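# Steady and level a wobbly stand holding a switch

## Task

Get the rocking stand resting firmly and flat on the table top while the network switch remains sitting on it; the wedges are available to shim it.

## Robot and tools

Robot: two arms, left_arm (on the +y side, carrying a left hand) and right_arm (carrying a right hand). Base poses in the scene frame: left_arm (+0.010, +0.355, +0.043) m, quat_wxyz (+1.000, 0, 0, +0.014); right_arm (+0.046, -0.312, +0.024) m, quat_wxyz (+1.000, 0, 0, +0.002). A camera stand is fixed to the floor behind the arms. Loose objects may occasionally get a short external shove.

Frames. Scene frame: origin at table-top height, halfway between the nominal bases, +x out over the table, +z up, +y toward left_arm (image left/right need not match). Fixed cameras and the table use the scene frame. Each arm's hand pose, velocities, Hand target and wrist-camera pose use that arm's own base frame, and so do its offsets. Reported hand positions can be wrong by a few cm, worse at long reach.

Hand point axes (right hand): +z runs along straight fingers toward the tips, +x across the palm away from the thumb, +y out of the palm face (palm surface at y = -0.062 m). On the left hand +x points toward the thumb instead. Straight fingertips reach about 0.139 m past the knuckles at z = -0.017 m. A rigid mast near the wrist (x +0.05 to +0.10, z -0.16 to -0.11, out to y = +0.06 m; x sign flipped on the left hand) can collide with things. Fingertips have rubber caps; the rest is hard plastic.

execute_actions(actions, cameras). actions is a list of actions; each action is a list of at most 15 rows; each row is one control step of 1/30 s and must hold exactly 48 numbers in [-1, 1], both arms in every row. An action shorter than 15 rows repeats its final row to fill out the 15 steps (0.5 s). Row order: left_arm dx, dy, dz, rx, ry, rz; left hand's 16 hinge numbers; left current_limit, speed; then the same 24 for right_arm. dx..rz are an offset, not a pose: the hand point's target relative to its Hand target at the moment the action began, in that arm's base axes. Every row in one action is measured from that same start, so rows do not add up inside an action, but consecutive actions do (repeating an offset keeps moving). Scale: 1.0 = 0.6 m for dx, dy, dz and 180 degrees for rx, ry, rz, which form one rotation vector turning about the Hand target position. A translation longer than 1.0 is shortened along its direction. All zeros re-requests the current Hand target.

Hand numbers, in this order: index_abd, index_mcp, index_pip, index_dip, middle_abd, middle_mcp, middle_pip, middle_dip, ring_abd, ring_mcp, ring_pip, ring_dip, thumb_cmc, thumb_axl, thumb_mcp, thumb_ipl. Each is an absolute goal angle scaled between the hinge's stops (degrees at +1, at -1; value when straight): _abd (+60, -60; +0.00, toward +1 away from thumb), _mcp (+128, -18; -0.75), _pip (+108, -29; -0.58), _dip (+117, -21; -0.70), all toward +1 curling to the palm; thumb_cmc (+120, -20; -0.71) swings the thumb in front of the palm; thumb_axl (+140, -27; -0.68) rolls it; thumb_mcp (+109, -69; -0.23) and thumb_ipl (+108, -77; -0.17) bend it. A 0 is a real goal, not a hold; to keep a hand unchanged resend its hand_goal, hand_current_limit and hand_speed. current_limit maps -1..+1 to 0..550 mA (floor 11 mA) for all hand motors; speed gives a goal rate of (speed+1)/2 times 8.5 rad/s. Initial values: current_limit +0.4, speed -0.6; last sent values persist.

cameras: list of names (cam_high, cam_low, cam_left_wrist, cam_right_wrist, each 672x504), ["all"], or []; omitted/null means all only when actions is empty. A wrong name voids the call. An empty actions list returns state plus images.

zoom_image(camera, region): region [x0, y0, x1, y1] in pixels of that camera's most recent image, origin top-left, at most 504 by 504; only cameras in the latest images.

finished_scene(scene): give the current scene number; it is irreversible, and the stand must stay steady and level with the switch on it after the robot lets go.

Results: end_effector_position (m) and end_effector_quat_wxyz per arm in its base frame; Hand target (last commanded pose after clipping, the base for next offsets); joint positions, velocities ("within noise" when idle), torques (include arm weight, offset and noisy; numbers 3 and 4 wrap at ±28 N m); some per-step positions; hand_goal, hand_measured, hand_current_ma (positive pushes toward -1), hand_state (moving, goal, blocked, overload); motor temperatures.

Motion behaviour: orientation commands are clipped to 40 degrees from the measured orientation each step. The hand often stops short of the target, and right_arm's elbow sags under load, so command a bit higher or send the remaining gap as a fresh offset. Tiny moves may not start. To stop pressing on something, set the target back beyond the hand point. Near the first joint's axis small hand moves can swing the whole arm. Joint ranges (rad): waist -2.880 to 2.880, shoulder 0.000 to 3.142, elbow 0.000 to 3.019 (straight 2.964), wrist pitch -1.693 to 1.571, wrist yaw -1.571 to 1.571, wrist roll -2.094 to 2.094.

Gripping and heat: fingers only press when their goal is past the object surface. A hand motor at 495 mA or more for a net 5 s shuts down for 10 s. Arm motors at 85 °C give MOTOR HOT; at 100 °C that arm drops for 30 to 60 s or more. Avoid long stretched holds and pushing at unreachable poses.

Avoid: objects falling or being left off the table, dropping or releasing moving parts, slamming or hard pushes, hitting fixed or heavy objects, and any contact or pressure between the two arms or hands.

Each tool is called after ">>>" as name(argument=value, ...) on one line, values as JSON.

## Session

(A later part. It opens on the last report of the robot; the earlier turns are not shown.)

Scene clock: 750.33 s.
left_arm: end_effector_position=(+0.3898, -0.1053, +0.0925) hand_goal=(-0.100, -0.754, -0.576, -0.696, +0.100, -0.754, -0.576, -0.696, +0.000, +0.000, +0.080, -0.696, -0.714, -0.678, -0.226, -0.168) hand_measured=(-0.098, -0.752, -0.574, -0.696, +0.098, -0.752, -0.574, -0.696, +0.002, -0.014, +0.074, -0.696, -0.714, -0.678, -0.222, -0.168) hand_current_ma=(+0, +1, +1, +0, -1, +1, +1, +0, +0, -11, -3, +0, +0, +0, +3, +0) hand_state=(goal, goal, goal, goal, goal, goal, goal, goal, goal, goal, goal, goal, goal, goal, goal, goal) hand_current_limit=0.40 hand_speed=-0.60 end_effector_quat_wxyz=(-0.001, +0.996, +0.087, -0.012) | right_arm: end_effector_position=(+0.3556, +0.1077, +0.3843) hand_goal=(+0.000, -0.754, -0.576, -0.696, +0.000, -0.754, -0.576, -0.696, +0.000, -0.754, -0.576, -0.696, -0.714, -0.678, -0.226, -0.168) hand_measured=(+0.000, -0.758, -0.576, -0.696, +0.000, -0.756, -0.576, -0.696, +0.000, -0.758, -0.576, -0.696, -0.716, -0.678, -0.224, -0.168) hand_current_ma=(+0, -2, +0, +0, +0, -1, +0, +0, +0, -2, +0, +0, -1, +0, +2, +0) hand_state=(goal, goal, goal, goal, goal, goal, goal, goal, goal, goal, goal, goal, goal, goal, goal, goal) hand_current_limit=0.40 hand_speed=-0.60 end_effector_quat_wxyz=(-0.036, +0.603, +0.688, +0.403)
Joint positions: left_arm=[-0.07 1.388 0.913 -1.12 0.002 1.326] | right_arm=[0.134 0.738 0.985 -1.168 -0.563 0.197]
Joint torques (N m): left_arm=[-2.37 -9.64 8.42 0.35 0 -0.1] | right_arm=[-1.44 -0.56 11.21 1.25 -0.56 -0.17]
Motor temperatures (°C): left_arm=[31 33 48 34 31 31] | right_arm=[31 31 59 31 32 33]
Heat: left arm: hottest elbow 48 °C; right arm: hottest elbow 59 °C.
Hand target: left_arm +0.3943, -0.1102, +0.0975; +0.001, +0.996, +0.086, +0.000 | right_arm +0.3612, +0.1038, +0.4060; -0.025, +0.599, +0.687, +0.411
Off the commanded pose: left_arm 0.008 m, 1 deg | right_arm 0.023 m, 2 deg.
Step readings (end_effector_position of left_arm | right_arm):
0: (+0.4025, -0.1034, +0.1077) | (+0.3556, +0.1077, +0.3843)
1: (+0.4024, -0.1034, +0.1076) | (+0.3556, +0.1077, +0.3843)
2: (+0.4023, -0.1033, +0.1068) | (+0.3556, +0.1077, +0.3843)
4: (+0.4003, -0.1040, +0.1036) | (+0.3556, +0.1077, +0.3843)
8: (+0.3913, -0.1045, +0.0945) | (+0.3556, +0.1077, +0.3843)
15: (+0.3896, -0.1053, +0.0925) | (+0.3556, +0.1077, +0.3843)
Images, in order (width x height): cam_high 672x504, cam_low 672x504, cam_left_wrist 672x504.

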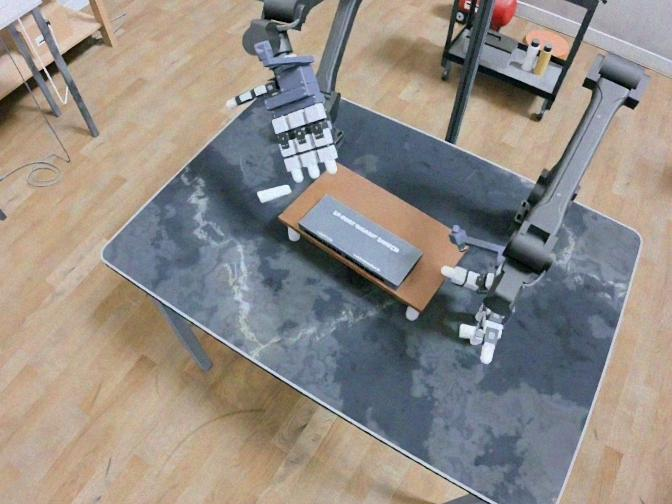

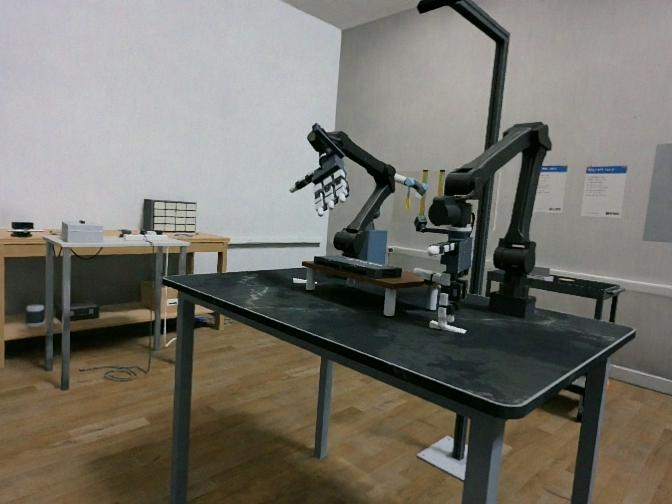

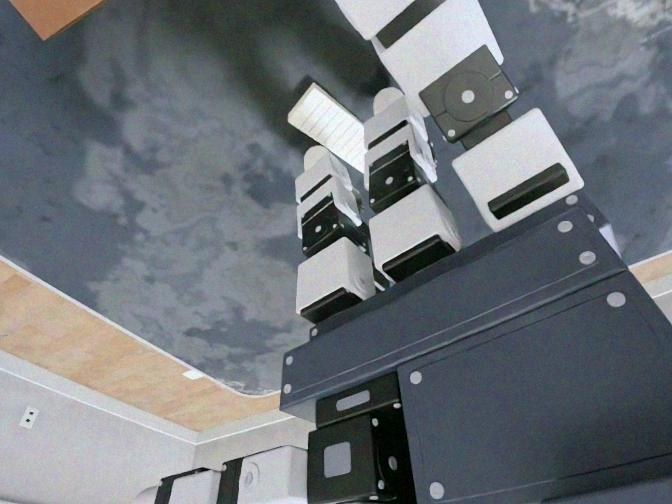

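>>> execute_actions(actions=[[[0.027,0.006,0,0,0,0,-0.1,-0.754,-0.576,-0.696,0.1,-0.754,-0.576,-0.696,0,0,0.08,-0.696,-0.714,-0.678,-0.226,-0.168,0.4,-0.6,0,0,0,0,0,0,0,-0.754,-0.576,-0.696,0,-0.754,-0.576,-0.696,0,-0.754,-0.576,-0.696,-0.714,-0.678,-0.226,-0.168,0.4,-0.6]],[[0,0,-0.012,0,0,0,-0.1,-0.754,-0.576,-0.696,0.1,-0.754,-0.576,-0.696,0,0,0.08,-0.696,-0.714,-0.678,-0.226,-0.168,0.4,-0.6,0,0,0,0,0,0,0,-0.754,-0.576,-0.696,0,-0.754,-0.576,-0.696,0,-0.754,-0.576,-0.696,-0.714,-0.678,-0.226,-0.168,0.4,-0.6]]], cameras=["cam_low","cam_high","cam_left_wrist"])

>>> zoom_image(camera="cam_low", region=[400, 270, 480, 350])

>>> zoom_image(camera="cam_left_wrist", region=[240, 20, 440, 200])

Scene clock: 791.23 s.
left_arm: end_effector_position=(+0.3921, -0.1054, +0.0878) hand_goal=(-0.100, -0.754, -0.576, -0.696, +0.100, -0.754, -0.576, -0.696, +0.000, +0.000, +0.080, -0.696, -0.714, -0.678, -0.226, -0.168) hand_measured=(-0.078, -0.754, -0.576, -0.696, +0.098, -0.752, -0.574, -0.696, +0.002, -0.014, +0.074, -0.696, -0.714, -0.678, -0.222, -0.168) hand_current_ma=(+18, +0, +0, +0, -1, +1, +1, +0, +0, -11, -3, +0, +0, +0, +3, +0) hand_state=(blocked, goal, goal, goal, goal, goal, goal, goal, goal, goal, goal, goal, goal, goal, goal, goal) hand_current_limit=0.40 hand_speed=-0.60 end_effector_quat_wxyz=(-0.001, +0.996, +0.087, -0.014) | right_arm: end_effector_position=(+0.3556, +0.1077, +0.3843) hand_goal=(+0.000, -0.754, -0.576, -0.696, +0.000, -0.754, -0.576, -0.696, +0.000, -0.754, -0.576, -0.696, -0.714, -0.678, -0.226, -0.168) hand_measured=(+0.000, -0.758, -0.576, -0.696, +0.000, -0.756, -0.576, -0.696, +0.000, -0.758, -0.576, -0.696, -0.716, -0.678, -0.224, -0.168) hand_current_ma=(+0, -2, +0, +0, +0, -1, +0, +0, +0, -2, +0, +0, -1, +0, +2, +0) hand_state=(goal, goal, goal, goal, goal, goal, goal, goal, goal, goal, goal, goal, goal, goal, goal, goal) hand_current_limit=0.40 hand_speed=-0.60 end_effector_quat_wxyz=(-0.036, +0.603, +0.688, +0.403)
Joint positions: left_arm=[-0.07 1.403 0.915 -1.112 0.002 1.326] | right_arm=[0.134 0.738 0.985 -1.168 -0.563 0.197]
Joint torques (N m): left_arm=[-1.14 -7.12 10.56 0.75 -0.02 0.04] | right_arm=[-1.38 -0.44 11.23 1.26 -0.56 -0.18]
Motor temperatures (°C): left_arm=[31 34 46 34 31 31] | right_arm=[31 31 59 31 32 33]
Heat: left arm: hottest elbow 46 °C; right arm: hottest elbow 59 °C.
Hand target: left_arm +0.4105, -0.1066, +0.0902; +0.001, +0.996, +0.086, -0.001 | right_arm +0.3612, +0.1038, +0.4060; -0.025, +0.599, +0.687, +0.411
Off the commanded pose: left_arm 0.019 m, 2 deg | right_arm 0.023 m, 2 deg.
Step readings (end_effector_position of left_arm | right_arm):
0: (+0.3898, -0.1053, +0.0925) | (+0.3556, +0.1077, +0.3843)
1: (+0.3898, -0.1053, +0.0925) | (+0.3556, +0.1077, +0.3843)
2: (+0.3898, -0.1053, +0.0925) | (+0.3556, +0.1077, +0.3843)
4: (+0.3898, -0.1053, +0.0923) | (+0.3556, +0.1077, +0.3843)
8: (+0.3895, -0.1052, +0.0895) | (+0.3556, +0.1077, +0.3843)
15: (+0.3902, -0.1053, +0.0881) | (+0.3556, +0.1077, +0.3843)
16: (+0.3902, -0.1053, +0.0881) | (+0.3556, +0.1077, +0.3843)
17: (+0.3905, -0.1053, +0.0880) | (+0.3556, +0.1077, +0.3843)
19: (+0.3910, -0.1053, +0.0878) | (+0.3556, +0.1077, +0.3843)
23: (+0.3918, -0.1054, +0.0877) | (+0.3556, +0.1077, +0.3843)
30: (+0.3921, -0.1054, +0.0878) | (+0.3556, +0.1077, +0.3843)
Images, in order (width x height): cam_high 672x504, cam_low 672x504, cam_left_wrist 672x504.

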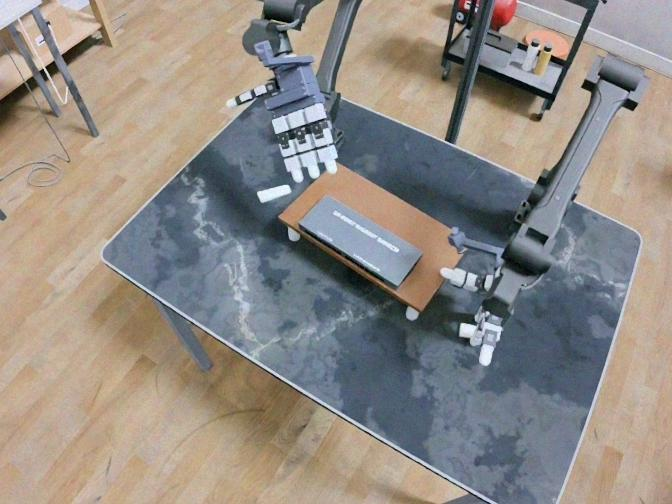

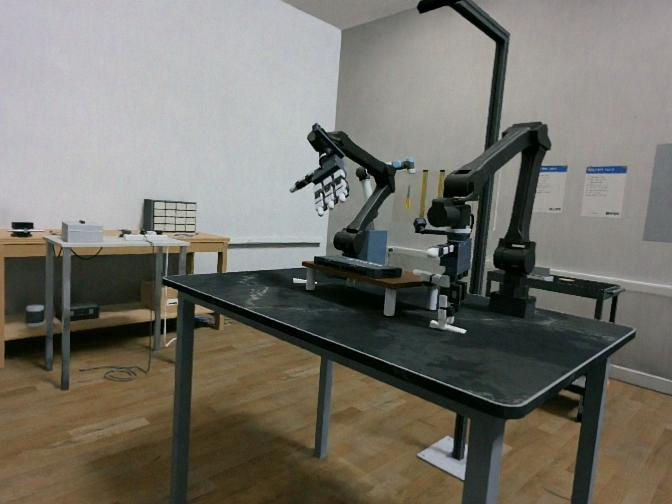

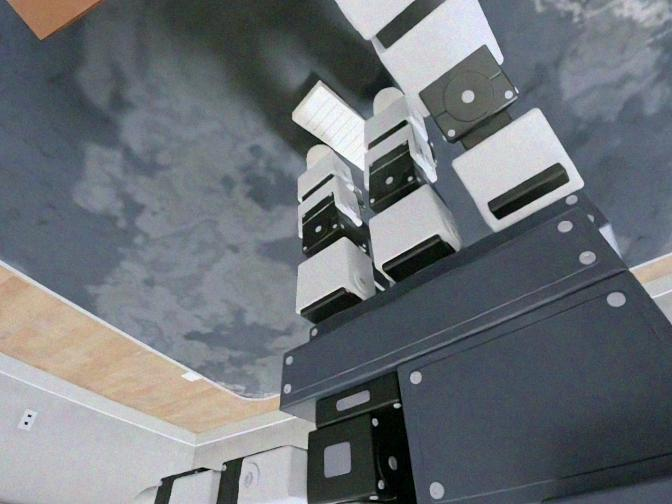

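Scaled by 6.300 from the camera's 672x504 image, which has a finer 960x720 frame.

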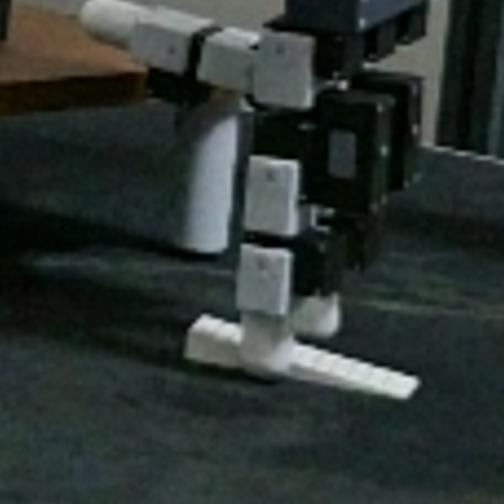

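Scaled by 2.520 from the camera's 672x504 image, which has a finer 960x720 frame.

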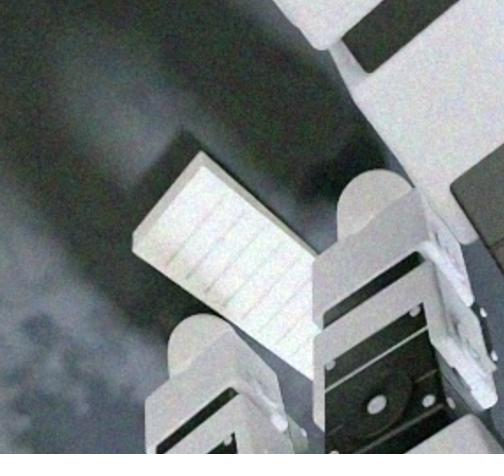

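>>> execute_actions(actions=[[[0.01,0.0,0.035,0,0,0,-0.1,-0.754,-0.576,-0.696,0.1,-0.754,-0.576,-0.696,0,0,0.08,-0.696,-0.714,-0.678,-0.226,-0.168,0.4,-0.6,0,0,0,0,0,0,0,-0.754,-0.576,-0.696,0,-0.754,-0.576,-0.696,0,-0.754,-0.576,-0.696,-0.714,-0.678,-0.226,-0.168,0.4,-0.6]]], cameras=["cam_left_wrist"])

>>> zoom_image(camera="cam_left_wrist", region=[240, 20, 440, 200])

Scene clock: 799.70 s.
left_arm: end_effector_position=(+0.4006, -0.1060, +0.1000) hand_goal=(-0.100, -0.754, -0.576, -0.696, +0.100, -0.754, -0.576, -0.696, +0.000, +0.000, +0.080, -0.696, -0.714, -0.678, -0.226, -0.168) hand_measured=(-0.096, -0.754, -0.576, -0.696, +0.098, -0.752, -0.574, -0.696, +0.002, -0.014, +0.074, -0.696, -0.714, -0.678, -0.222, -0.168) hand_current_ma=(+1, +0, +0, +0, -1, +1, +1, +0, +0, -11, -3, +0, +0, +0, +3, +0) hand_state=(goal, goal, goal, goal, goal, goal, goal, goal, goal, goal, goal, goal, goal, goal, goal, goal) hand_current_limit=0.40 hand_speed=-0.60 end_effector_quat_wxyz=(-0.001, +0.996, +0.087, -0.011) | right_arm: end_effector_position=(+0.3556, +0.1077, +0.3843) hand_goal=(+0.000, -0.754, -0.576, -0.696, +0.000, -0.754, -0.576, -0.696, +0.000, -0.754, -0.576, -0.696, -0.714, -0.678, -0.226, -0.168) hand_measured=(+0.000, -0.758, -0.576, -0.696, +0.000, -0.756, -0.576, -0.696, +0.000, -0.758, -0.576, -0.696, -0.716, -0.678, -0.224, -0.168) hand_current_ma=(+0, -2, +0, +0, +0, -1, +0, +0, +0, -2, +0, +0, -1, +0, +2, +0) hand_state=(goal, goal, goal, goal, goal, goal, goal, goal, goal, goal, goal, goal, goal, goal, goal, goal) hand_current_limit=0.40 hand_speed=-0.60 end_effector_quat_wxyz=(-0.036, +0.603, +0.688, +0.403)
Joint positions: left_arm=[-0.07 1.405 0.952 -1.14 0.002 1.326] | right_arm=[0.134 0.738 0.985 -1.168 -0.563 0.197]
Joint torques (N m): left_arm=[-1.03 -8.29 11.77 -0.44 -0.02 0.05] | right_arm=[-1.44 -0.38 11.25 1.31 -0.56 -0.17]
Motor temperatures (°C): left_arm=[31 34 47 34 31 31] | right_arm=[31 31 59 31 32 33]
Heat: left arm: hottest elbow 47 °C; right arm: hottest elbow 59 °C.
Hand target: left_arm +0.4165, -0.1066, +0.1112; +0.001, +0.996, +0.086, -0.001 | right_arm +0.3612, +0.1038, +0.4060; -0.025, +0.599, +0.687, +0.411
Off the commanded pose: left_arm 0.019 m, 1 deg | right_arm 0.023 m, 2 deg.
Step readings (end_effector_position of left_arm | right_arm):
0: (+0.3921, -0.1054, +0.0878) | (+0.3556, +0.1077, +0.3843)
1: (+0.3921, -0.1054, +0.0878) | (+0.3556, +0.1077, +0.3843)
2: (+0.3923, -0.1054, +0.0880) | (+0.3556, +0.1077, +0.3843)
4: (+0.3931, -0.1055, +0.0893) | (+0.3556, +0.1077, +0.3843)
8: (+0.3980, -0.1058, +0.0959) | (+0.3556, +0.1077, +0.3843)
15: (+0.4010, -0.1060, +0.1000) | (+0.3556, +0.1077, +0.3843)
Images, in order (width x height): cam_left_wrist 672x504.

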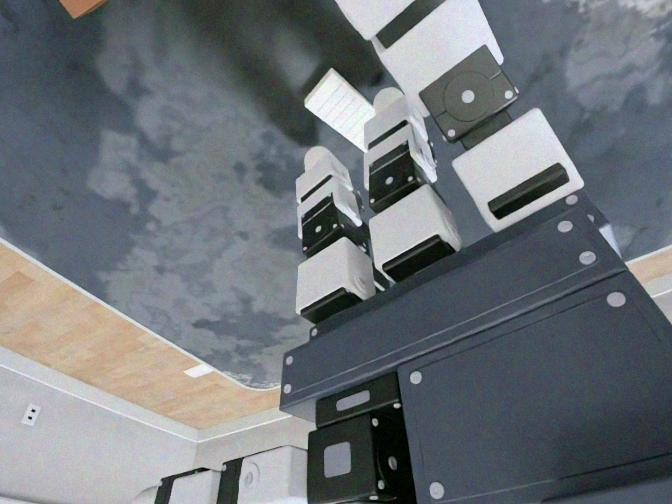

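Scaled by 2.520 from the camera's 672x504 image, which has a finer 960x720 frame.

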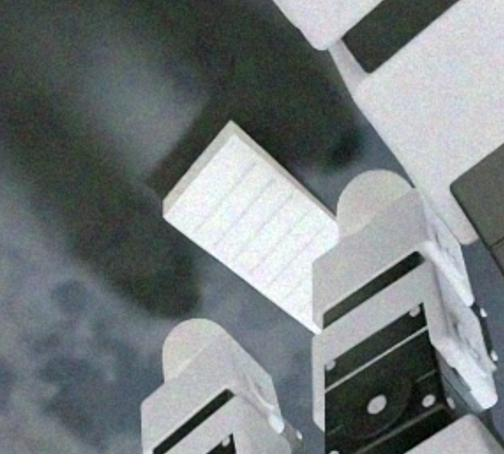

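>>> execute_actions(actions=[[[-0.008,0.0,-0.042,0,0,0,-0.1,-0.754,-0.576,-0.696,0.1,-0.754,-0.576,-0.696,0,0,0.08,-0.696,-0.714,-0.678,-0.226,-0.168,0.4,-0.6,0,0,0,0,0,0,0,-0.754,-0.576,-0.696,0,-0.754,-0.576,-0.696,0,-0.754,-0.576,-0.696,-0.714,-0.678,-0.226,-0.168,0.4,-0.6]]], cameras=["cam_left_wrist","cam_low"])

>>> zoom_image(camera="cam_left_wrist", region=[240, 20, 440, 200])

>>> zoom_image(camera="cam_low", region=[400, 270, 480, 350])

Scene clock: 808.87 s.
left_arm: end_effector_position=(+0.4103, -0.1067, +0.0938) hand_goal=(-0.100, -0.754, -0.576, -0.696, +0.100, -0.754, -0.576, -0.696, +0.000, +0.000, +0.080, -0.696, -0.714, -0.678, -0.226, -0.168) hand_measured=(-0.098, -0.754, -0.576, -0.696, +0.104, -0.752, -0.574, -0.696, +0.002, -0.014, +0.074, -0.696, -0.714, -0.678, -0.222, -0.168) hand_current_ma=(+1, +0, +0, +0, +1, +1, +1, +0, +0, -11, -3, +0, +0, +0, +3, +0) hand_state=(goal, goal, goal, goal, goal, goal, goal, goal, goal, goal, goal, goal, goal, goal, goal, goal) hand_current_limit=0.40 hand_speed=-0.60 end_effector_quat_wxyz=(+0.001, +0.996, +0.087, +0.003) | right_arm: end_effector_position=(+0.3556, +0.1077, +0.3843) hand_goal=(+0.000, -0.754, -0.576, -0.696, +0.000, -0.754, -0.576, -0.696, +0.000, -0.754, -0.576, -0.696, -0.714, -0.678, -0.226, -0.168) hand_measured=(+0.000, -0.758, -0.576, -0.696, +0.000, -0.756, -0.576, -0.696, +0.000, -0.758, -0.576, -0.696, -0.716, -0.678, -0.224, -0.168) hand_current_ma=(+0, -2, +0, +0, +0, -1, +0, +0, +0, -2, +0, +0, -1, +0, +2, +0) hand_state=(goal, goal, goal, goal, goal, goal, goal, goal, goal, goal, goal, goal, goal, goal, goal, goal) hand_current_limit=0.40 hand_speed=-0.60 end_effector_quat_wxyz=(-0.036, +0.603, +0.688, +0.403)
Joint positions: left_arm=[-0.07 1.421 0.948 -1.09 0.002 1.326] | right_arm=[0.134 0.738 0.985 -1.168 -0.563 0.197]
Joint torques (N m): left_arm=[-1.14 -8.18 7.87 0.53 -0.02 0.04] | right_arm=[-1.32 -0.62 11.25 1.26 -0.56 -0.18]
Motor temperatures (°C): left_arm=[31 33 47 34 31 31] | right_arm=[31 31 59 31 32 33]
Heat: left arm: hottest elbow 47 °C; right arm: hottest elbow 59 °C.
Hand target: left_arm +0.4117, -0.1066, +0.0861; +0.001, +0.996, +0.086, +0.000 | right_arm +0.3612, +0.1038, +0.4060; -0.025, +0.599, +0.687, +0.411
Off the commanded pose: left_arm 0.008 m, 0 deg | right_arm 0.023 m, 2 deg.
Step readings (end_effector_position of left_arm | right_arm):
0: (+0.4006, -0.1060, +0.1000) | (+0.3556, +0.1077, +0.3843)
1: (+0.4006, -0.1060, +0.1000) | (+0.3556, +0.1077, +0.3843)
2: (+0.4009, -0.1060, +0.0999) | (+0.3556, +0.1077, +0.3843)
4: (+0.4039, -0.1062, +0.0993) | (+0.3556, +0.1077, +0.3843)
8: (+0.4100, -0.1067, +0.0960) | (+0.3556, +0.1077, +0.3843)
15: (+0.4102, -0.1067, +0.0938) | (+0.3556, +0.1077, +0.3843)
Images, in order (width x height): cam_low 672x504, cam_left_wrist 672x504.

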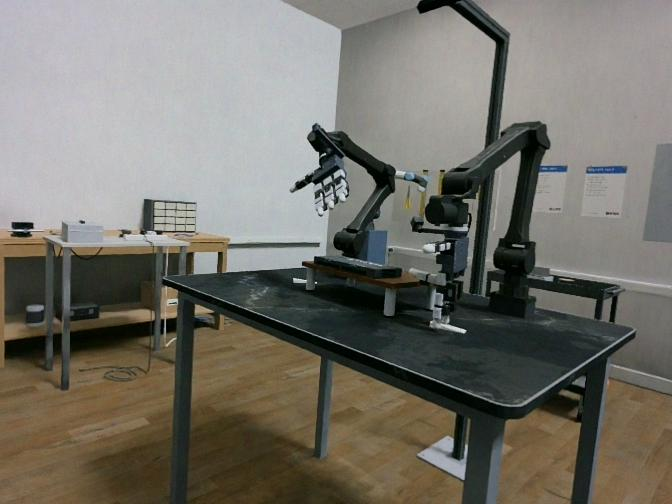

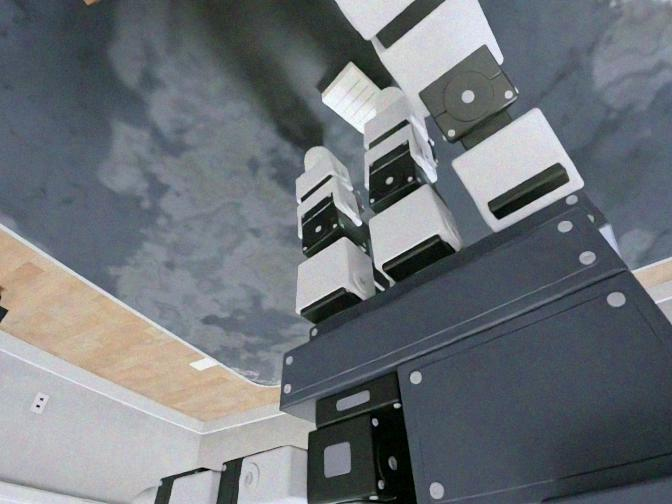

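Scaled by 2.520 from the camera's 672x504 image, which has a finer 960x720 frame.

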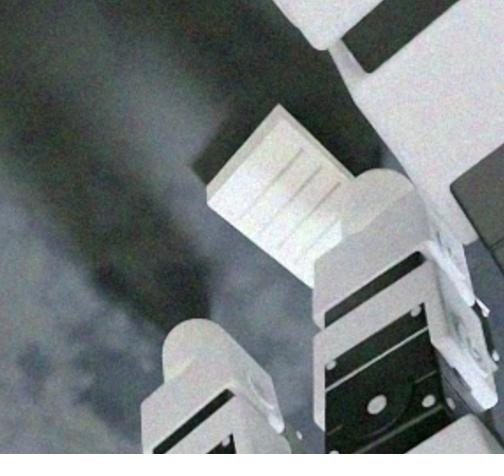

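Scaled by 6.300 from the camera's 672x504 image, which has a finer 960x720 frame.

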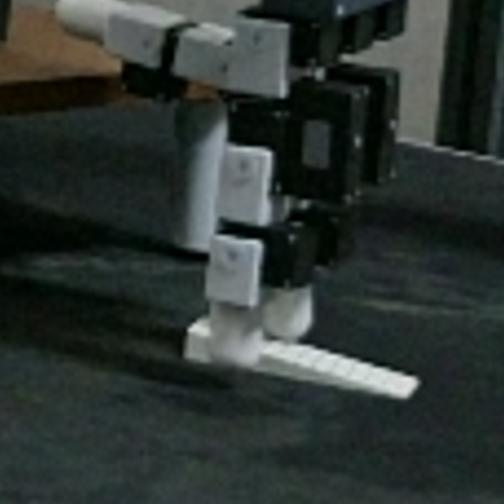

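>>> execute_actions(actions=[[[-0.013,0.0,0.03,0,0,0,-0.1,-0.754,-0.576,-0.696,0.1,-0.754,-0.576,-0.696,0,0,0.08,-0.696,-0.714,-0.678,-0.226,-0.168,0.4,-0.6,0,0,0,0,0,0,0,-0.754,-0.576,-0.696,0,-0.754,-0.576,-0.696,0,-0.754,-0.576,-0.696,-0.714,-0.678,-0.226,-0.168,0.4,-0.6]],[[0,0.0,-0.03,0,0,0,-0.1,-0.754,-0.576,-0.696,0.1,-0.754,-0.576,-0.696,0,0,0.08,-0.696,-0.714,-0.678,-0.226,-0.168,0.4,-0.6,0,0,0,0,0,0,0,-0.754,-0.576,-0.696,0,-0.754,-0.576,-0.696,0,-0.754,-0.576,-0.696,-0.714,-0.678,-0.226,-0.168,0.4,-0.6]]], cameras=["cam_left_wrist","cam_low"])

>>> zoom_image(camera="cam_left_wrist", region=[240, 20, 440, 200])

Scene clock: 826.83 s.
left_arm: end_effector_position=(+0.4022, -0.1061, +0.0878) hand_goal=(-0.100, -0.754, -0.576, -0.696, +0.100, -0.754, -0.576, -0.696, +0.000, +0.000, +0.080, -0.696, -0.714, -0.678, -0.226, -0.168) hand_measured=(-0.090, -0.754, -0.576, -0.696, +0.102, -0.752, -0.574, -0.696, +0.002, -0.014, +0.074, -0.696, -0.714, -0.678, -0.222, -0.168) hand_current_ma=(+5, +0, +0, +0, +0, +1, +1, +0, +0, -11, -3, +0, +0, +0, +3, +0) hand_state=(goal, goal, goal, goal, goal, goal, goal, goal, goal, goal, goal, goal, goal, goal, goal, goal) hand_current_limit=0.40 hand_speed=-0.60 end_effector_quat_wxyz=(+0.000, +0.996, +0.087, -0.005) | right_arm: end_effector_position=(+0.3556, +0.1077, +0.3843) hand_goal=(+0.000, -0.754, -0.576, -0.696, +0.000, -0.754, -0.576, -0.696, +0.000, -0.754, -0.576, -0.696, -0.714, -0.678, -0.226, -0.168) hand_measured=(+0.000, -0.758, -0.576, -0.696, +0.000, -0.756, -0.576, -0.696, +0.000, -0.758, -0.576, -0.696, -0.716, -0.678, -0.224, -0.168) hand_current_ma=(+0, -2, +0, +0, +0, -1, +0, +0, +0, -2, +0, +0, -1, +0, +2, +0) hand_state=(goal, goal, goal, goal, goal, goal, goal, goal, goal, goal, goal, goal, goal, goal, goal, goal) hand_current_limit=0.40 hand_speed=-0.60 end_effector_quat_wxyz=(-0.036, +0.603, +0.688, +0.403)
Joint positions: left_arm=[-0.07 1.418 0.929 -1.092 0.002 1.326] | right_arm=[0.134 0.738 0.985 -1.168 -0.563 0.197]
Joint torques (N m): left_arm=[-1.26 -9.17 7.56 0.58 -0.02 0.02] | right_arm=[-1.26 -0.56 11.19 1.26 -0.56 -0.18]
Motor temperatures (°C): left_arm=[31 34 46 34 31 31] | right_arm=[31 31 59 31 32 33]
Heat: left arm: hottest elbow 46 °C; right arm: hottest elbow 59 °C.
Hand target: left_arm +0.4039, -0.1066, +0.0860; +0.001, +0.996, +0.086, +0.000 | right_arm +0.3612, +0.1038, +0.4060; -0.025, +0.599, +0.687, +0.411
Off the commanded pose: left_arm 0.003 m, 1 deg | right_arm 0.023 m, 2 deg.
Step readings (end_effector_position of left_arm | right_arm):
0: (+0.4103, -0.1067, +0.0938) | (+0.3556, +0.1077, +0.3843)
1: (+0.4103, -0.1067, +0.0938) | (+0.3556, +0.1077, +0.3843)
2: (+0.4103, -0.1067, +0.0938) | (+0.3556, +0.1077, +0.3843)
4: (+0.4093, -0.1066, +0.0936) | (+0.3556, +0.1077, +0.3843)
8: (+0.4052, -0.1063, +0.0931) | (+0.3556, +0.1077, +0.3843)
15: (+0.4036, -0.1062, +0.0933) | (+0.3556, +0.1077, +0.3843)
16: (+0.4036, -0.1062, +0.0933) | (+0.3556, +0.1077, +0.3843)
17: (+0.4032, -0.1062, +0.0929) | (+0.3556, +0.1077, +0.3843)
19: (+0.4027, -0.1062, +0.0910) | (+0.3556, +0.1077, +0.3843)
23: (+0.4016, -0.1061, +0.0880) | (+0.3556, +0.1077, +0.3843)
30: (+0.4021, -0.1061, +0.0878) | (+0.3556, +0.1077, +0.3843)
Images, in order (width x height): cam_low 672x504, cam_left_wrist 672x504.

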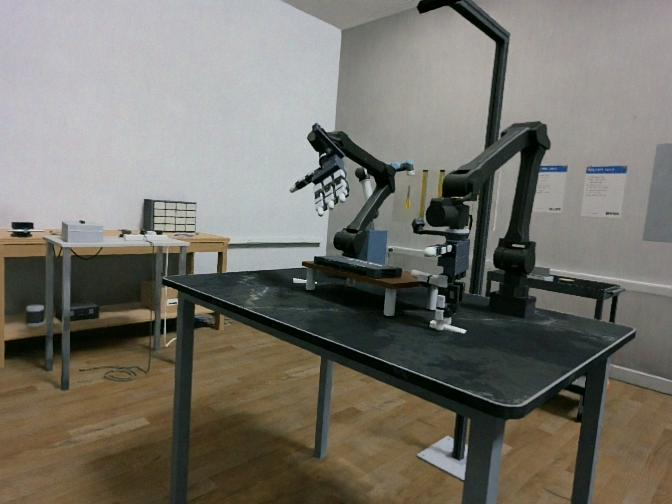

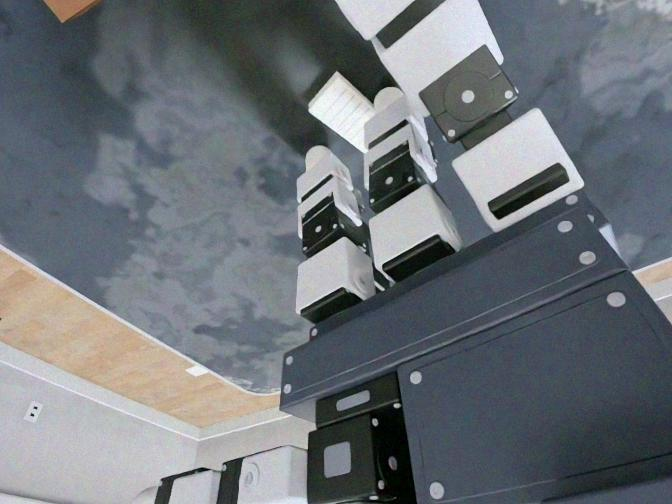

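Scaled by 2.520 from the camera's 672x504 image, which has a finer 960x720 frame.

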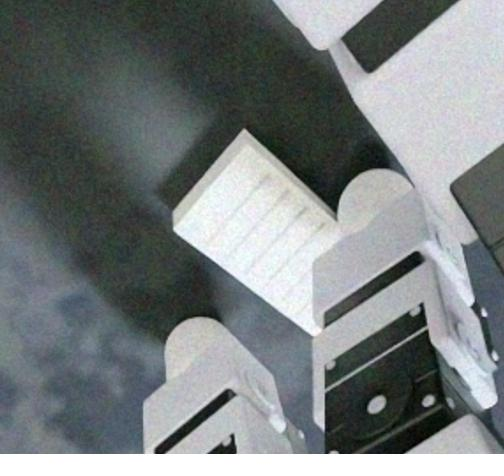

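>>> execute_actions(actions=[[[-0.003,0.0,-0.015,0,0,0,-0.12,-0.754,-0.576,-0.696,0.12,-0.754,-0.576,-0.696,0,0,0.08,-0.696,-0.714,-0.678,-0.226,-0.168,0.4,-0.6,0,0,0,0,0,0,0,-0.754,-0.576,-0.696,0,-0.754,-0.576,-0.696,0,-0.754,-0.576,-0.696,-0.714,-0.678,-0.226,-0.168,0.4,-0.6]]], cameras=["cam_left_wrist","cam_low"])

>>> zoom_image(camera="cam_left_wrist", region=[240, 20, 440, 200])

>>> zoom_image(camera="cam_low", region=[400, 270, 480, 350])

Scene clock: 845.63 s.
left_arm: end_effector_position=(+0.4023, -0.1061, +0.0869) hand_goal=(-0.120, -0.754, -0.576, -0.696, +0.120, -0.754, -0.576, -0.696, +0.000, +0.000, +0.080, -0.696, -0.714, -0.678, -0.226, -0.168) hand_measured=(-0.082, -0.762, -0.580, -0.696, +0.116, -0.752, -0.574, -0.696, +0.002, -0.014, +0.074, -0.696, -0.714, -0.678, -0.222, -0.168) hand_current_ma=(+43, -4, -1, +0, -1, +1, +1, +0, +0, -11, -3, +0, +0, +0, +3, +0) hand_state=(blocked, goal, goal, goal, goal, goal, goal, goal, goal, goal, goal, goal, goal, goal, goal, goal) hand_current_limit=0.40 hand_speed=-0.60 end_effector_quat_wxyz=(+0.001, +0.996, +0.087, +0.000) | right_arm: end_effector_position=(+0.3556, +0.1077, +0.3843) hand_goal=(+0.000, -0.754, -0.576, -0.696, +0.000, -0.754, -0.576, -0.696, +0.000, -0.754, -0.576, -0.696, -0.714, -0.678, -0.226, -0.168) hand_measured=(+0.000, -0.758, -0.576, -0.696, +0.000, -0.756, -0.576, -0.696, +0.000, -0.758, -0.576, -0.696, -0.716, -0.678, -0.224, -0.168) hand_current_ma=(+0, -2, +0, +0, +0, -1, +0, +0, +0, -2, +0, +0, -1, +0, +2, +0) hand_state=(goal, goal, goal, goal, goal, goal, goal, goal, goal, goal, goal, goal, goal, goal, goal, goal) hand_current_limit=0.40 hand_speed=-0.60 end_effector_quat_wxyz=(-0.036, +0.603, +0.688, +0.403)
Joint positions: left_arm=[-0.07 1.414 0.921 -1.078 0.002 1.326] | right_arm=[0.134 0.738 0.985 -1.168 -0.563 0.197]
Joint torques (N m): left_arm=[-1.32 -8.29 6.75 1.01 -0.02 0.01] | right_arm=[-1.14 -0.26 11.28 1.25 -0.56 -0.17]
Motor temperatures (°C): left_arm=[31 33 45 34 31 31] | right_arm=[31 31 60 31 32 33]
Heat: left arm: hottest elbow 45 °C; right arm: hottest elbow 60 °C.
Hand target: left_arm +0.4021, -0.1066, +0.0770; +0.001, +0.996, +0.086, +0.000 | right_arm +0.3612, +0.1038, +0.4060; -0.025, +0.599, +0.687, +0.411
Off the commanded pose: left_arm 0.010 m, 0 deg | right_arm 0.023 m, 2 deg.
Step readings (end_effector_position of left_arm | right_arm):
0: (+0.4022, -0.1061, +0.0878) | (+0.3556, +0.1077, +0.3843)
1: (+0.4022, -0.1061, +0.0878) | (+0.3556, +0.1077, +0.3843)
2: (+0.4023, -0.1061, +0.0875) | (+0.3556, +0.1077, +0.3843)
4: (+0.4021, -0.1061, +0.0870) | (+0.3556, +0.1077, +0.3843)
8: (+0.4020, -0.1061, +0.0869) | (+0.3556, +0.1077, +0.3843)
15: (+0.4022, -0.1061, +0.0869) | (+0.3556, +0.1077, +0.3843)
Images, in order (width x height): cam_low 672x504, cam_left_wrist 672x504.

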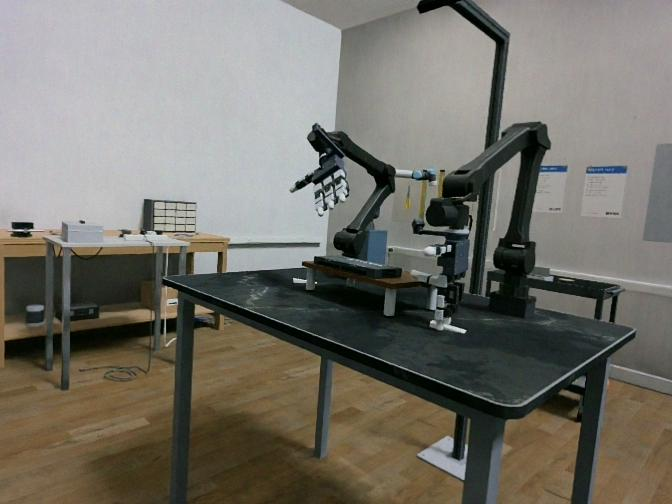

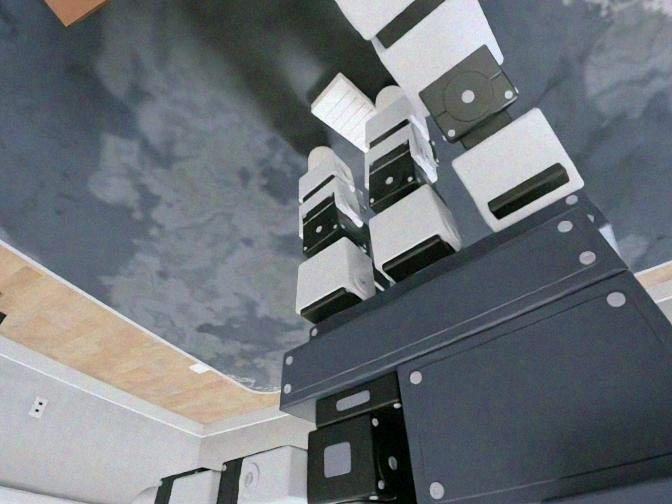

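Scaled by 2.520 from the camera's 672x504 image, which has a finer 960x720 frame.

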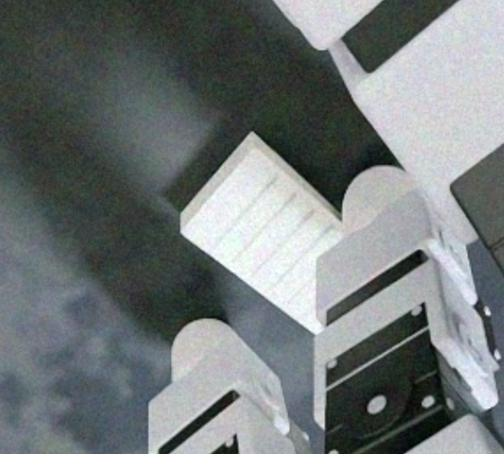

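Scaled by 6.300 from the camera's 672x504 image, which has a finer 960x720 frame.

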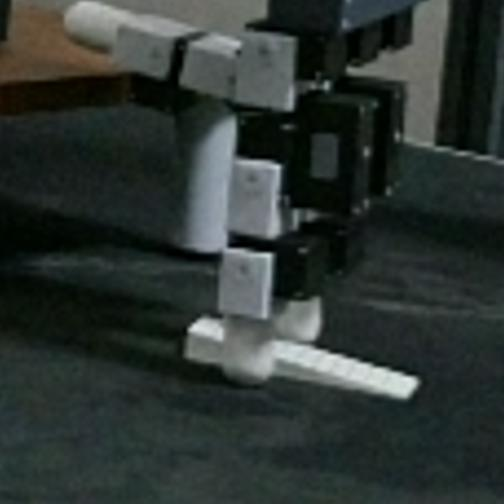

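>>> execute_actions(actions=[[[0.0,0.0,0.025,0,0,0,-0.05,-0.754,-0.576,-0.696,0.05,-0.754,-0.576,-0.696,0,0,0.08,-0.696,-0.714,-0.678,-0.226,-0.168,0.4,-0.6,0,0,0,0,0,0,0,-0.754,-0.576,-0.696,0,-0.754,-0.576,-0.696,0,-0.754,-0.576,-0.696,-0.714,-0.678,-0.226,-0.168,0.4,-0.6]],[[0.0,0.0,0.0,0,0,0,0.1,-0.754,-0.576,-0.696,-0.1,-0.754,-0.576,-0.696,0,0,0.08,-0.696,-0.714,-0.678,-0.226,-0.168,0.4,-0.7,0,0,0,0,0,0,0,-0.754,-0.576,-0.696,0,-0.754,-0.576,-0.696,0,-0.754,-0.576,-0.696,-0.714,-0.678,-0.226,-0.168,0.4,-0.6]]], cameras=["cam_left_wrist","cam_low"])

>>> zoom_image(camera="cam_left_wrist", region=[240, 20, 440, 200])

>>> zoom_image(camera="cam_low", region=[400, 270, 480, 350])

Scene clock: 866.43 s.
left_arm: end_effector_position=(+0.4026, -0.1059, +0.0875) hand_goal=(+0.100, -0.754, -0.576, -0.696, -0.100, -0.754, -0.576, -0.696, +0.000, +0.000, +0.080, -0.696, -0.714, -0.678, -0.226, -0.168) hand_measured=(-0.024, -0.756, -0.580, -0.696, -0.010, -0.752, -0.574, -0.696, +0.002, -0.014, +0.074, -0.696, -0.714, -0.678, -0.222, -0.168) hand_current_ma=(-271, -1, -1, +0, +165, +1, +1, +0, +0, -11, -3, +0, +0, +0, +3, +0) hand_state=(blocked, goal, goal, goal, blocked, goal, goal, goal, goal, goal, goal, goal, goal, goal, goal, goal) hand_current_limit=0.40 hand_speed=-0.70 end_effector_quat_wxyz=(+0.000, +0.996, +0.087, +0.001) | right_arm: end_effector_position=(+0.3556, +0.1077, +0.3843) hand_goal=(+0.000, -0.754, -0.576, -0.696, +0.000, -0.754, -0.576, -0.696, +0.000, -0.754, -0.576, -0.696, -0.714, -0.678, -0.226, -0.168) hand_measured=(+0.000, -0.758, -0.576, -0.696, +0.000, -0.756, -0.576, -0.696, +0.000, -0.758, -0.576, -0.696, -0.716, -0.678, -0.224, -0.168) hand_current_ma=(+0, -2, +0, +0, +0, -1, +0, +0, +0, -2, +0, +0, -1, +0, +2, +0) hand_state=(goal, goal, goal, goal, goal, goal, goal, goal, goal, goal, goal, goal, goal, goal, goal, goal) hand_current_limit=0.40 hand_speed=-0.60 end_effector_quat_wxyz=(-0.036, +0.603, +0.688, +0.403)
Joint positions: left_arm=[-0.07 1.412 0.921 -1.077 0 1.326] | right_arm=[0.134 0.738 0.985 -1.168 -0.563 0.197]
Joint torques (N m): left_arm=[-1.32 -9.82 8.69 -0.51 0.04 0.01] | right_arm=[-1.32 -0.44 11.28 1.24 -0.55 -0.17]
Motor temperatures (°C): left_arm=[31 33 46 34 31 31] | right_arm=[31 31 60 31 32 33]
Heat: left arm: hottest elbow 46 °C; right arm: hottest elbow 60 °C.
Hand target: left_arm +0.4021, -0.1065, +0.0921; +0.001, +0.996, +0.086, +0.000 | right_arm +0.3612, +0.1038, +0.4060; -0.025, +0.599, +0.687, +0.411
Off the commanded pose: left_arm 0.005 m, 0 deg | right_arm 0.023 m, 2 deg.
Step readings (end_effector_position of left_arm | right_arm):
0: (+0.4023, -0.1061, +0.0869) | (+0.3556, +0.1077, +0.3843)
1: (+0.4023, -0.1061, +0.0870) | (+0.3556, +0.1077, +0.3843)
2: (+0.4025, -0.1061, +0.0872) | (+0.3556, +0.1077, +0.3843)
4: (+0.4026, -0.1060, +0.0872) | (+0.3556, +0.1077, +0.3843)
8: (+0.4026, -0.1060, +0.0874) | (+0.3556, +0.1077, +0.3843)
15: (+0.4026, -0.1060, +0.0874) | (+0.3556, +0.1077, +0.3843)
16: (+0.4026, -0.1060, +0.0874) | (+0.3556, +0.1077, +0.3843)
17: (+0.4026, -0.1060, +0.0874) | (+0.3556, +0.1077, +0.3843)
19: (+0.4026, -0.1059, +0.0874) | (+0.3556, +0.1077, +0.3843)
23: (+0.4026, -0.1059, +0.0875) | (+0.3556, +0.1077, +0.3843)
30: (+0.4026, -0.1059, +0.0875) | (+0.3556, +0.1077, +0.3843)
Images, in order (width x height): cam_low 672x504, cam_left_wrist 672x504.

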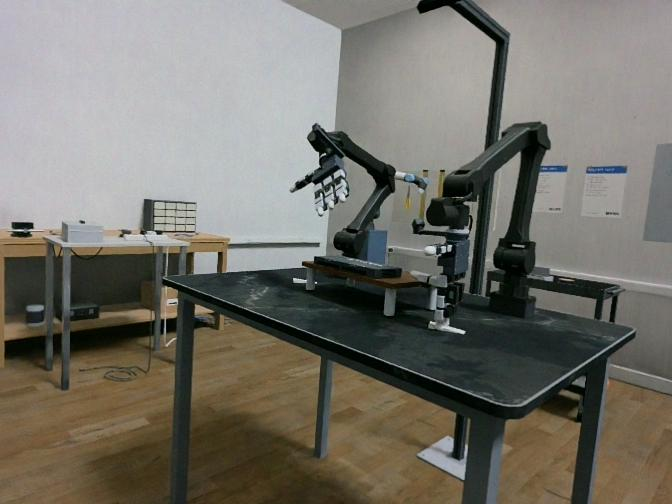

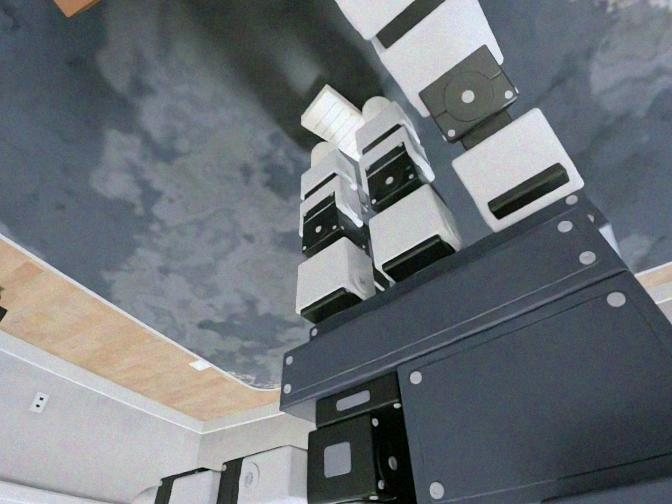

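Scaled by 2.520 from the camera's 672x504 image, which has a finer 960x720 frame.

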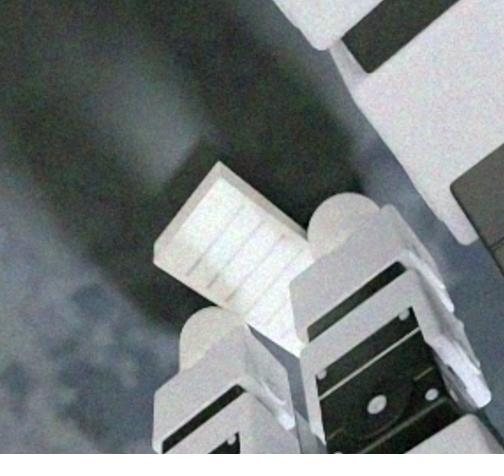

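Scaled by 6.300 from the camera's 672x504 image, which has a finer 960x720 frame.

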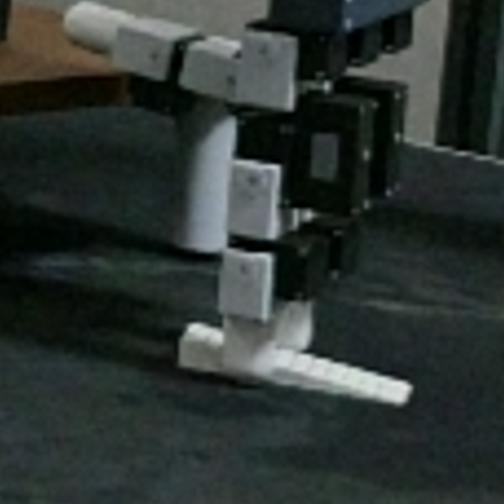

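>>> execute_actions(actions=[[[0.0,0.0,0.06,0,0,0,0.1,-0.754,-0.576,-0.696,-0.1,-0.754,-0.576,-0.696,0,0,0.08,-0.696,-0.714,-0.678,-0.226,-0.168,0.4,-0.7,0,0,0,0,0,0,0,-0.754,-0.576,-0.696,0,-0.754,-0.576,-0.696,0,-0.754,-0.576,-0.696,-0.714,-0.678,-0.226,-0.168,0.4,-0.6]],[[0.0,0.03,0.05,0,0,0.05,0.1,-0.754,-0.576,-0.696,-0.1,-0.754,-0.576,-0.696,0,0,0.08,-0.696,-0.714,-0.678,-0.226,-0.168,0.4,-0.7,0,0,0,0,0,0,0,-0.754,-0.576,-0.696,0,-0.754,-0.576,-0.696,0,-0.754,-0.576,-0.696,-0.714,-0.678,-0.226,-0.168,0.4,-0.6]]], cameras=["cam_left_wrist","cam_low","cam_high"])

>>> zoom_image(camera="cam_low", region=[400, 250, 480, 330])

Scene clock: 877.03 s.
left_arm: end_effector_position=(+0.3855, -0.0929, +0.1375) hand_goal=(+0.100, -0.754, -0.576, -0.696, -0.100, -0.754, -0.576, -0.696, +0.000, +0.000, +0.080, -0.696, -0.714, -0.678, -0.226, -0.168) hand_measured=(+0.092, -0.752, -0.576, -0.696, -0.092, -0.752, -0.574, -0.696, +0.002, -0.014, +0.074, -0.696, -0.714, -0.678, -0.222, -0.168) hand_current_ma=(-3, +1, +0, +0, +3, +1, +0, +0, +0, -11, -3, +0, +0, +0, +3, +0) hand_state=(goal, goal, goal, goal, goal, goal, goal, goal, goal, goal, goal, goal, goal, goal, goal, goal) hand_current_limit=0.40 hand_speed=-0.70 end_effector_quat_wxyz=(-0.002, +0.988, +0.154, -0.022) | right_arm: end_effector_position=(+0.3556, +0.1077, +0.3843) hand_goal=(+0.000, -0.754, -0.576, -0.696, +0.000, -0.754, -0.576, -0.696, +0.000, -0.754, -0.576, -0.696, -0.714, -0.678, -0.226, -0.168) hand_measured=(+0.000, -0.758, -0.576, -0.696, +0.000, -0.756, -0.576, -0.696, +0.000, -0.758, -0.576, -0.696, -0.716, -0.678, -0.224, -0.168) hand_current_ma=(+0, -2, +0, +0, +0, -1, +0, +0, +0, -2, +0, +0, -1, +0, +2, +0) hand_state=(goal, goal, goal, goal, goal, goal, goal, goal, goal, goal, goal, goal, goal, goal, goal, goal) hand_current_limit=0.40 hand_speed=-0.60 end_effector_quat_wxyz=(-0.036, +0.603, +0.688, +0.403)
Joint positions: left_arm=[-0.052 1.308 0.969 -1.274 0.005 1.21] | right_arm=[0.134 0.738 0.985 -1.168 -0.563 0.197]
Joint torques (N m): left_arm=[-0.26 -8.94 12.18 -0.36 -0.11 -0.09] | right_arm=[-1.32 -0.5 11.23 1.25 -0.56 -0.17]
Motor temperatures (°C): left_arm=[31 33 46 34 31 31] | right_arm=[31 31 60 31 32 33]
Heat: left arm: hottest elbow 46 °C; right arm: hottest elbow 60 °C.
Hand target: left_arm +0.4021, -0.0885, +0.1580; +0.001, +0.986, +0.164, -0.001 | right_arm +0.3612, +0.1038, +0.4060; -0.025, +0.599, +0.687, +0.411
Off the commanded pose: left_arm 0.027 m, 3 deg | right_arm 0.023 m, 2 deg.
Step readings (end_effector_position of left_arm | right_arm):
0: (+0.4026, -0.1059, +0.0875) | (+0.3556, +0.1077, +0.3843)
1: (+0.4022, -0.1059, +0.0875) | (+0.3556, +0.1077, +0.3843)
2: (+0.4006, -0.1058, +0.0878) | (+0.3556, +0.1077, +0.3843)
4: (+0.3941, -0.1054, +0.0891) | (+0.3556, +0.1077, +0.3843)
8: (+0.3845, -0.1047, +0.0964) | (+0.3556, +0.1077, +0.3843)
15: (+0.3861, -0.1048, +0.1043) | (+0.3556, +0.1077, +0.3843)
16: (+0.3859, -0.1048, +0.1044) | (+0.3556, +0.1077, +0.3843)
17: (+0.3847, -0.1044, +0.1051) | (+0.3556, +0.1077, +0.3843)
19: (+0.3818, -0.1021, +0.1088) | (+0.3556, +0.1077, +0.3843)
23: (+0.3792, -0.0968, +0.1239) | (+0.3556, +0.1077, +0.3843)
30: (+0.3856, -0.0935, +0.1377) | (+0.3556, +0.1077, +0.3843)
Images, in order (width x height): cam_high 672x504, cam_low 672x504, cam_left_wrist 672x504.

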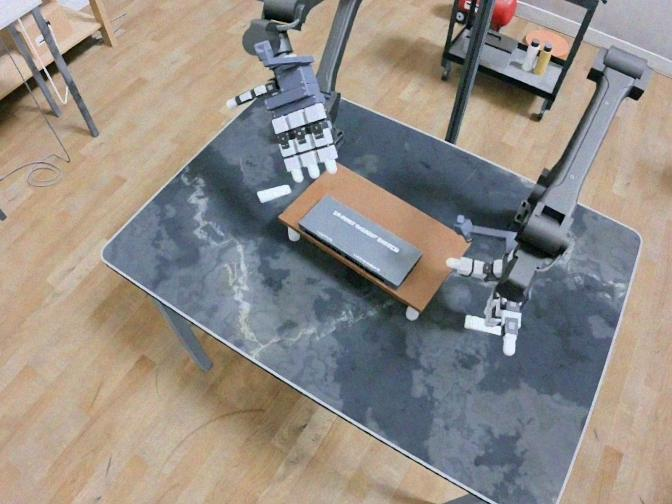

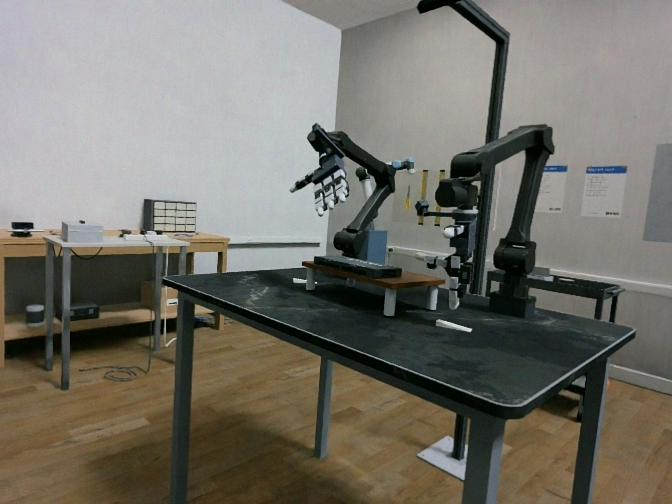

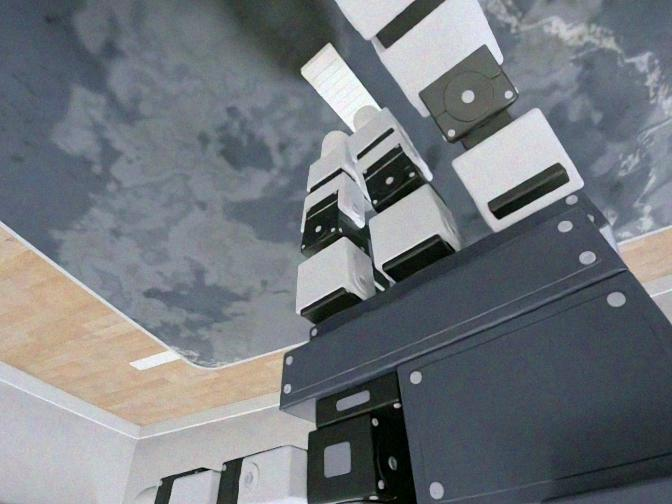

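Scaled by 6.300 from the camera's 672x504 image, which has a finer 960x720 frame.

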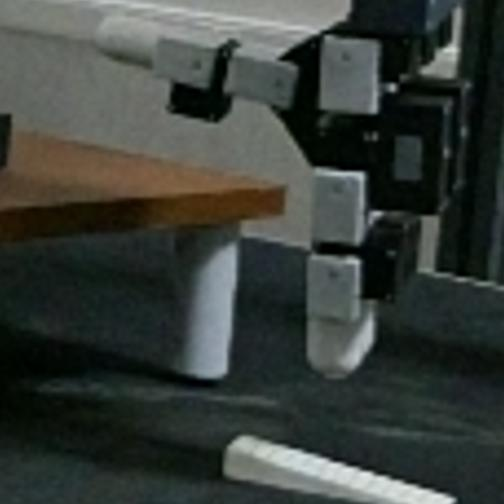

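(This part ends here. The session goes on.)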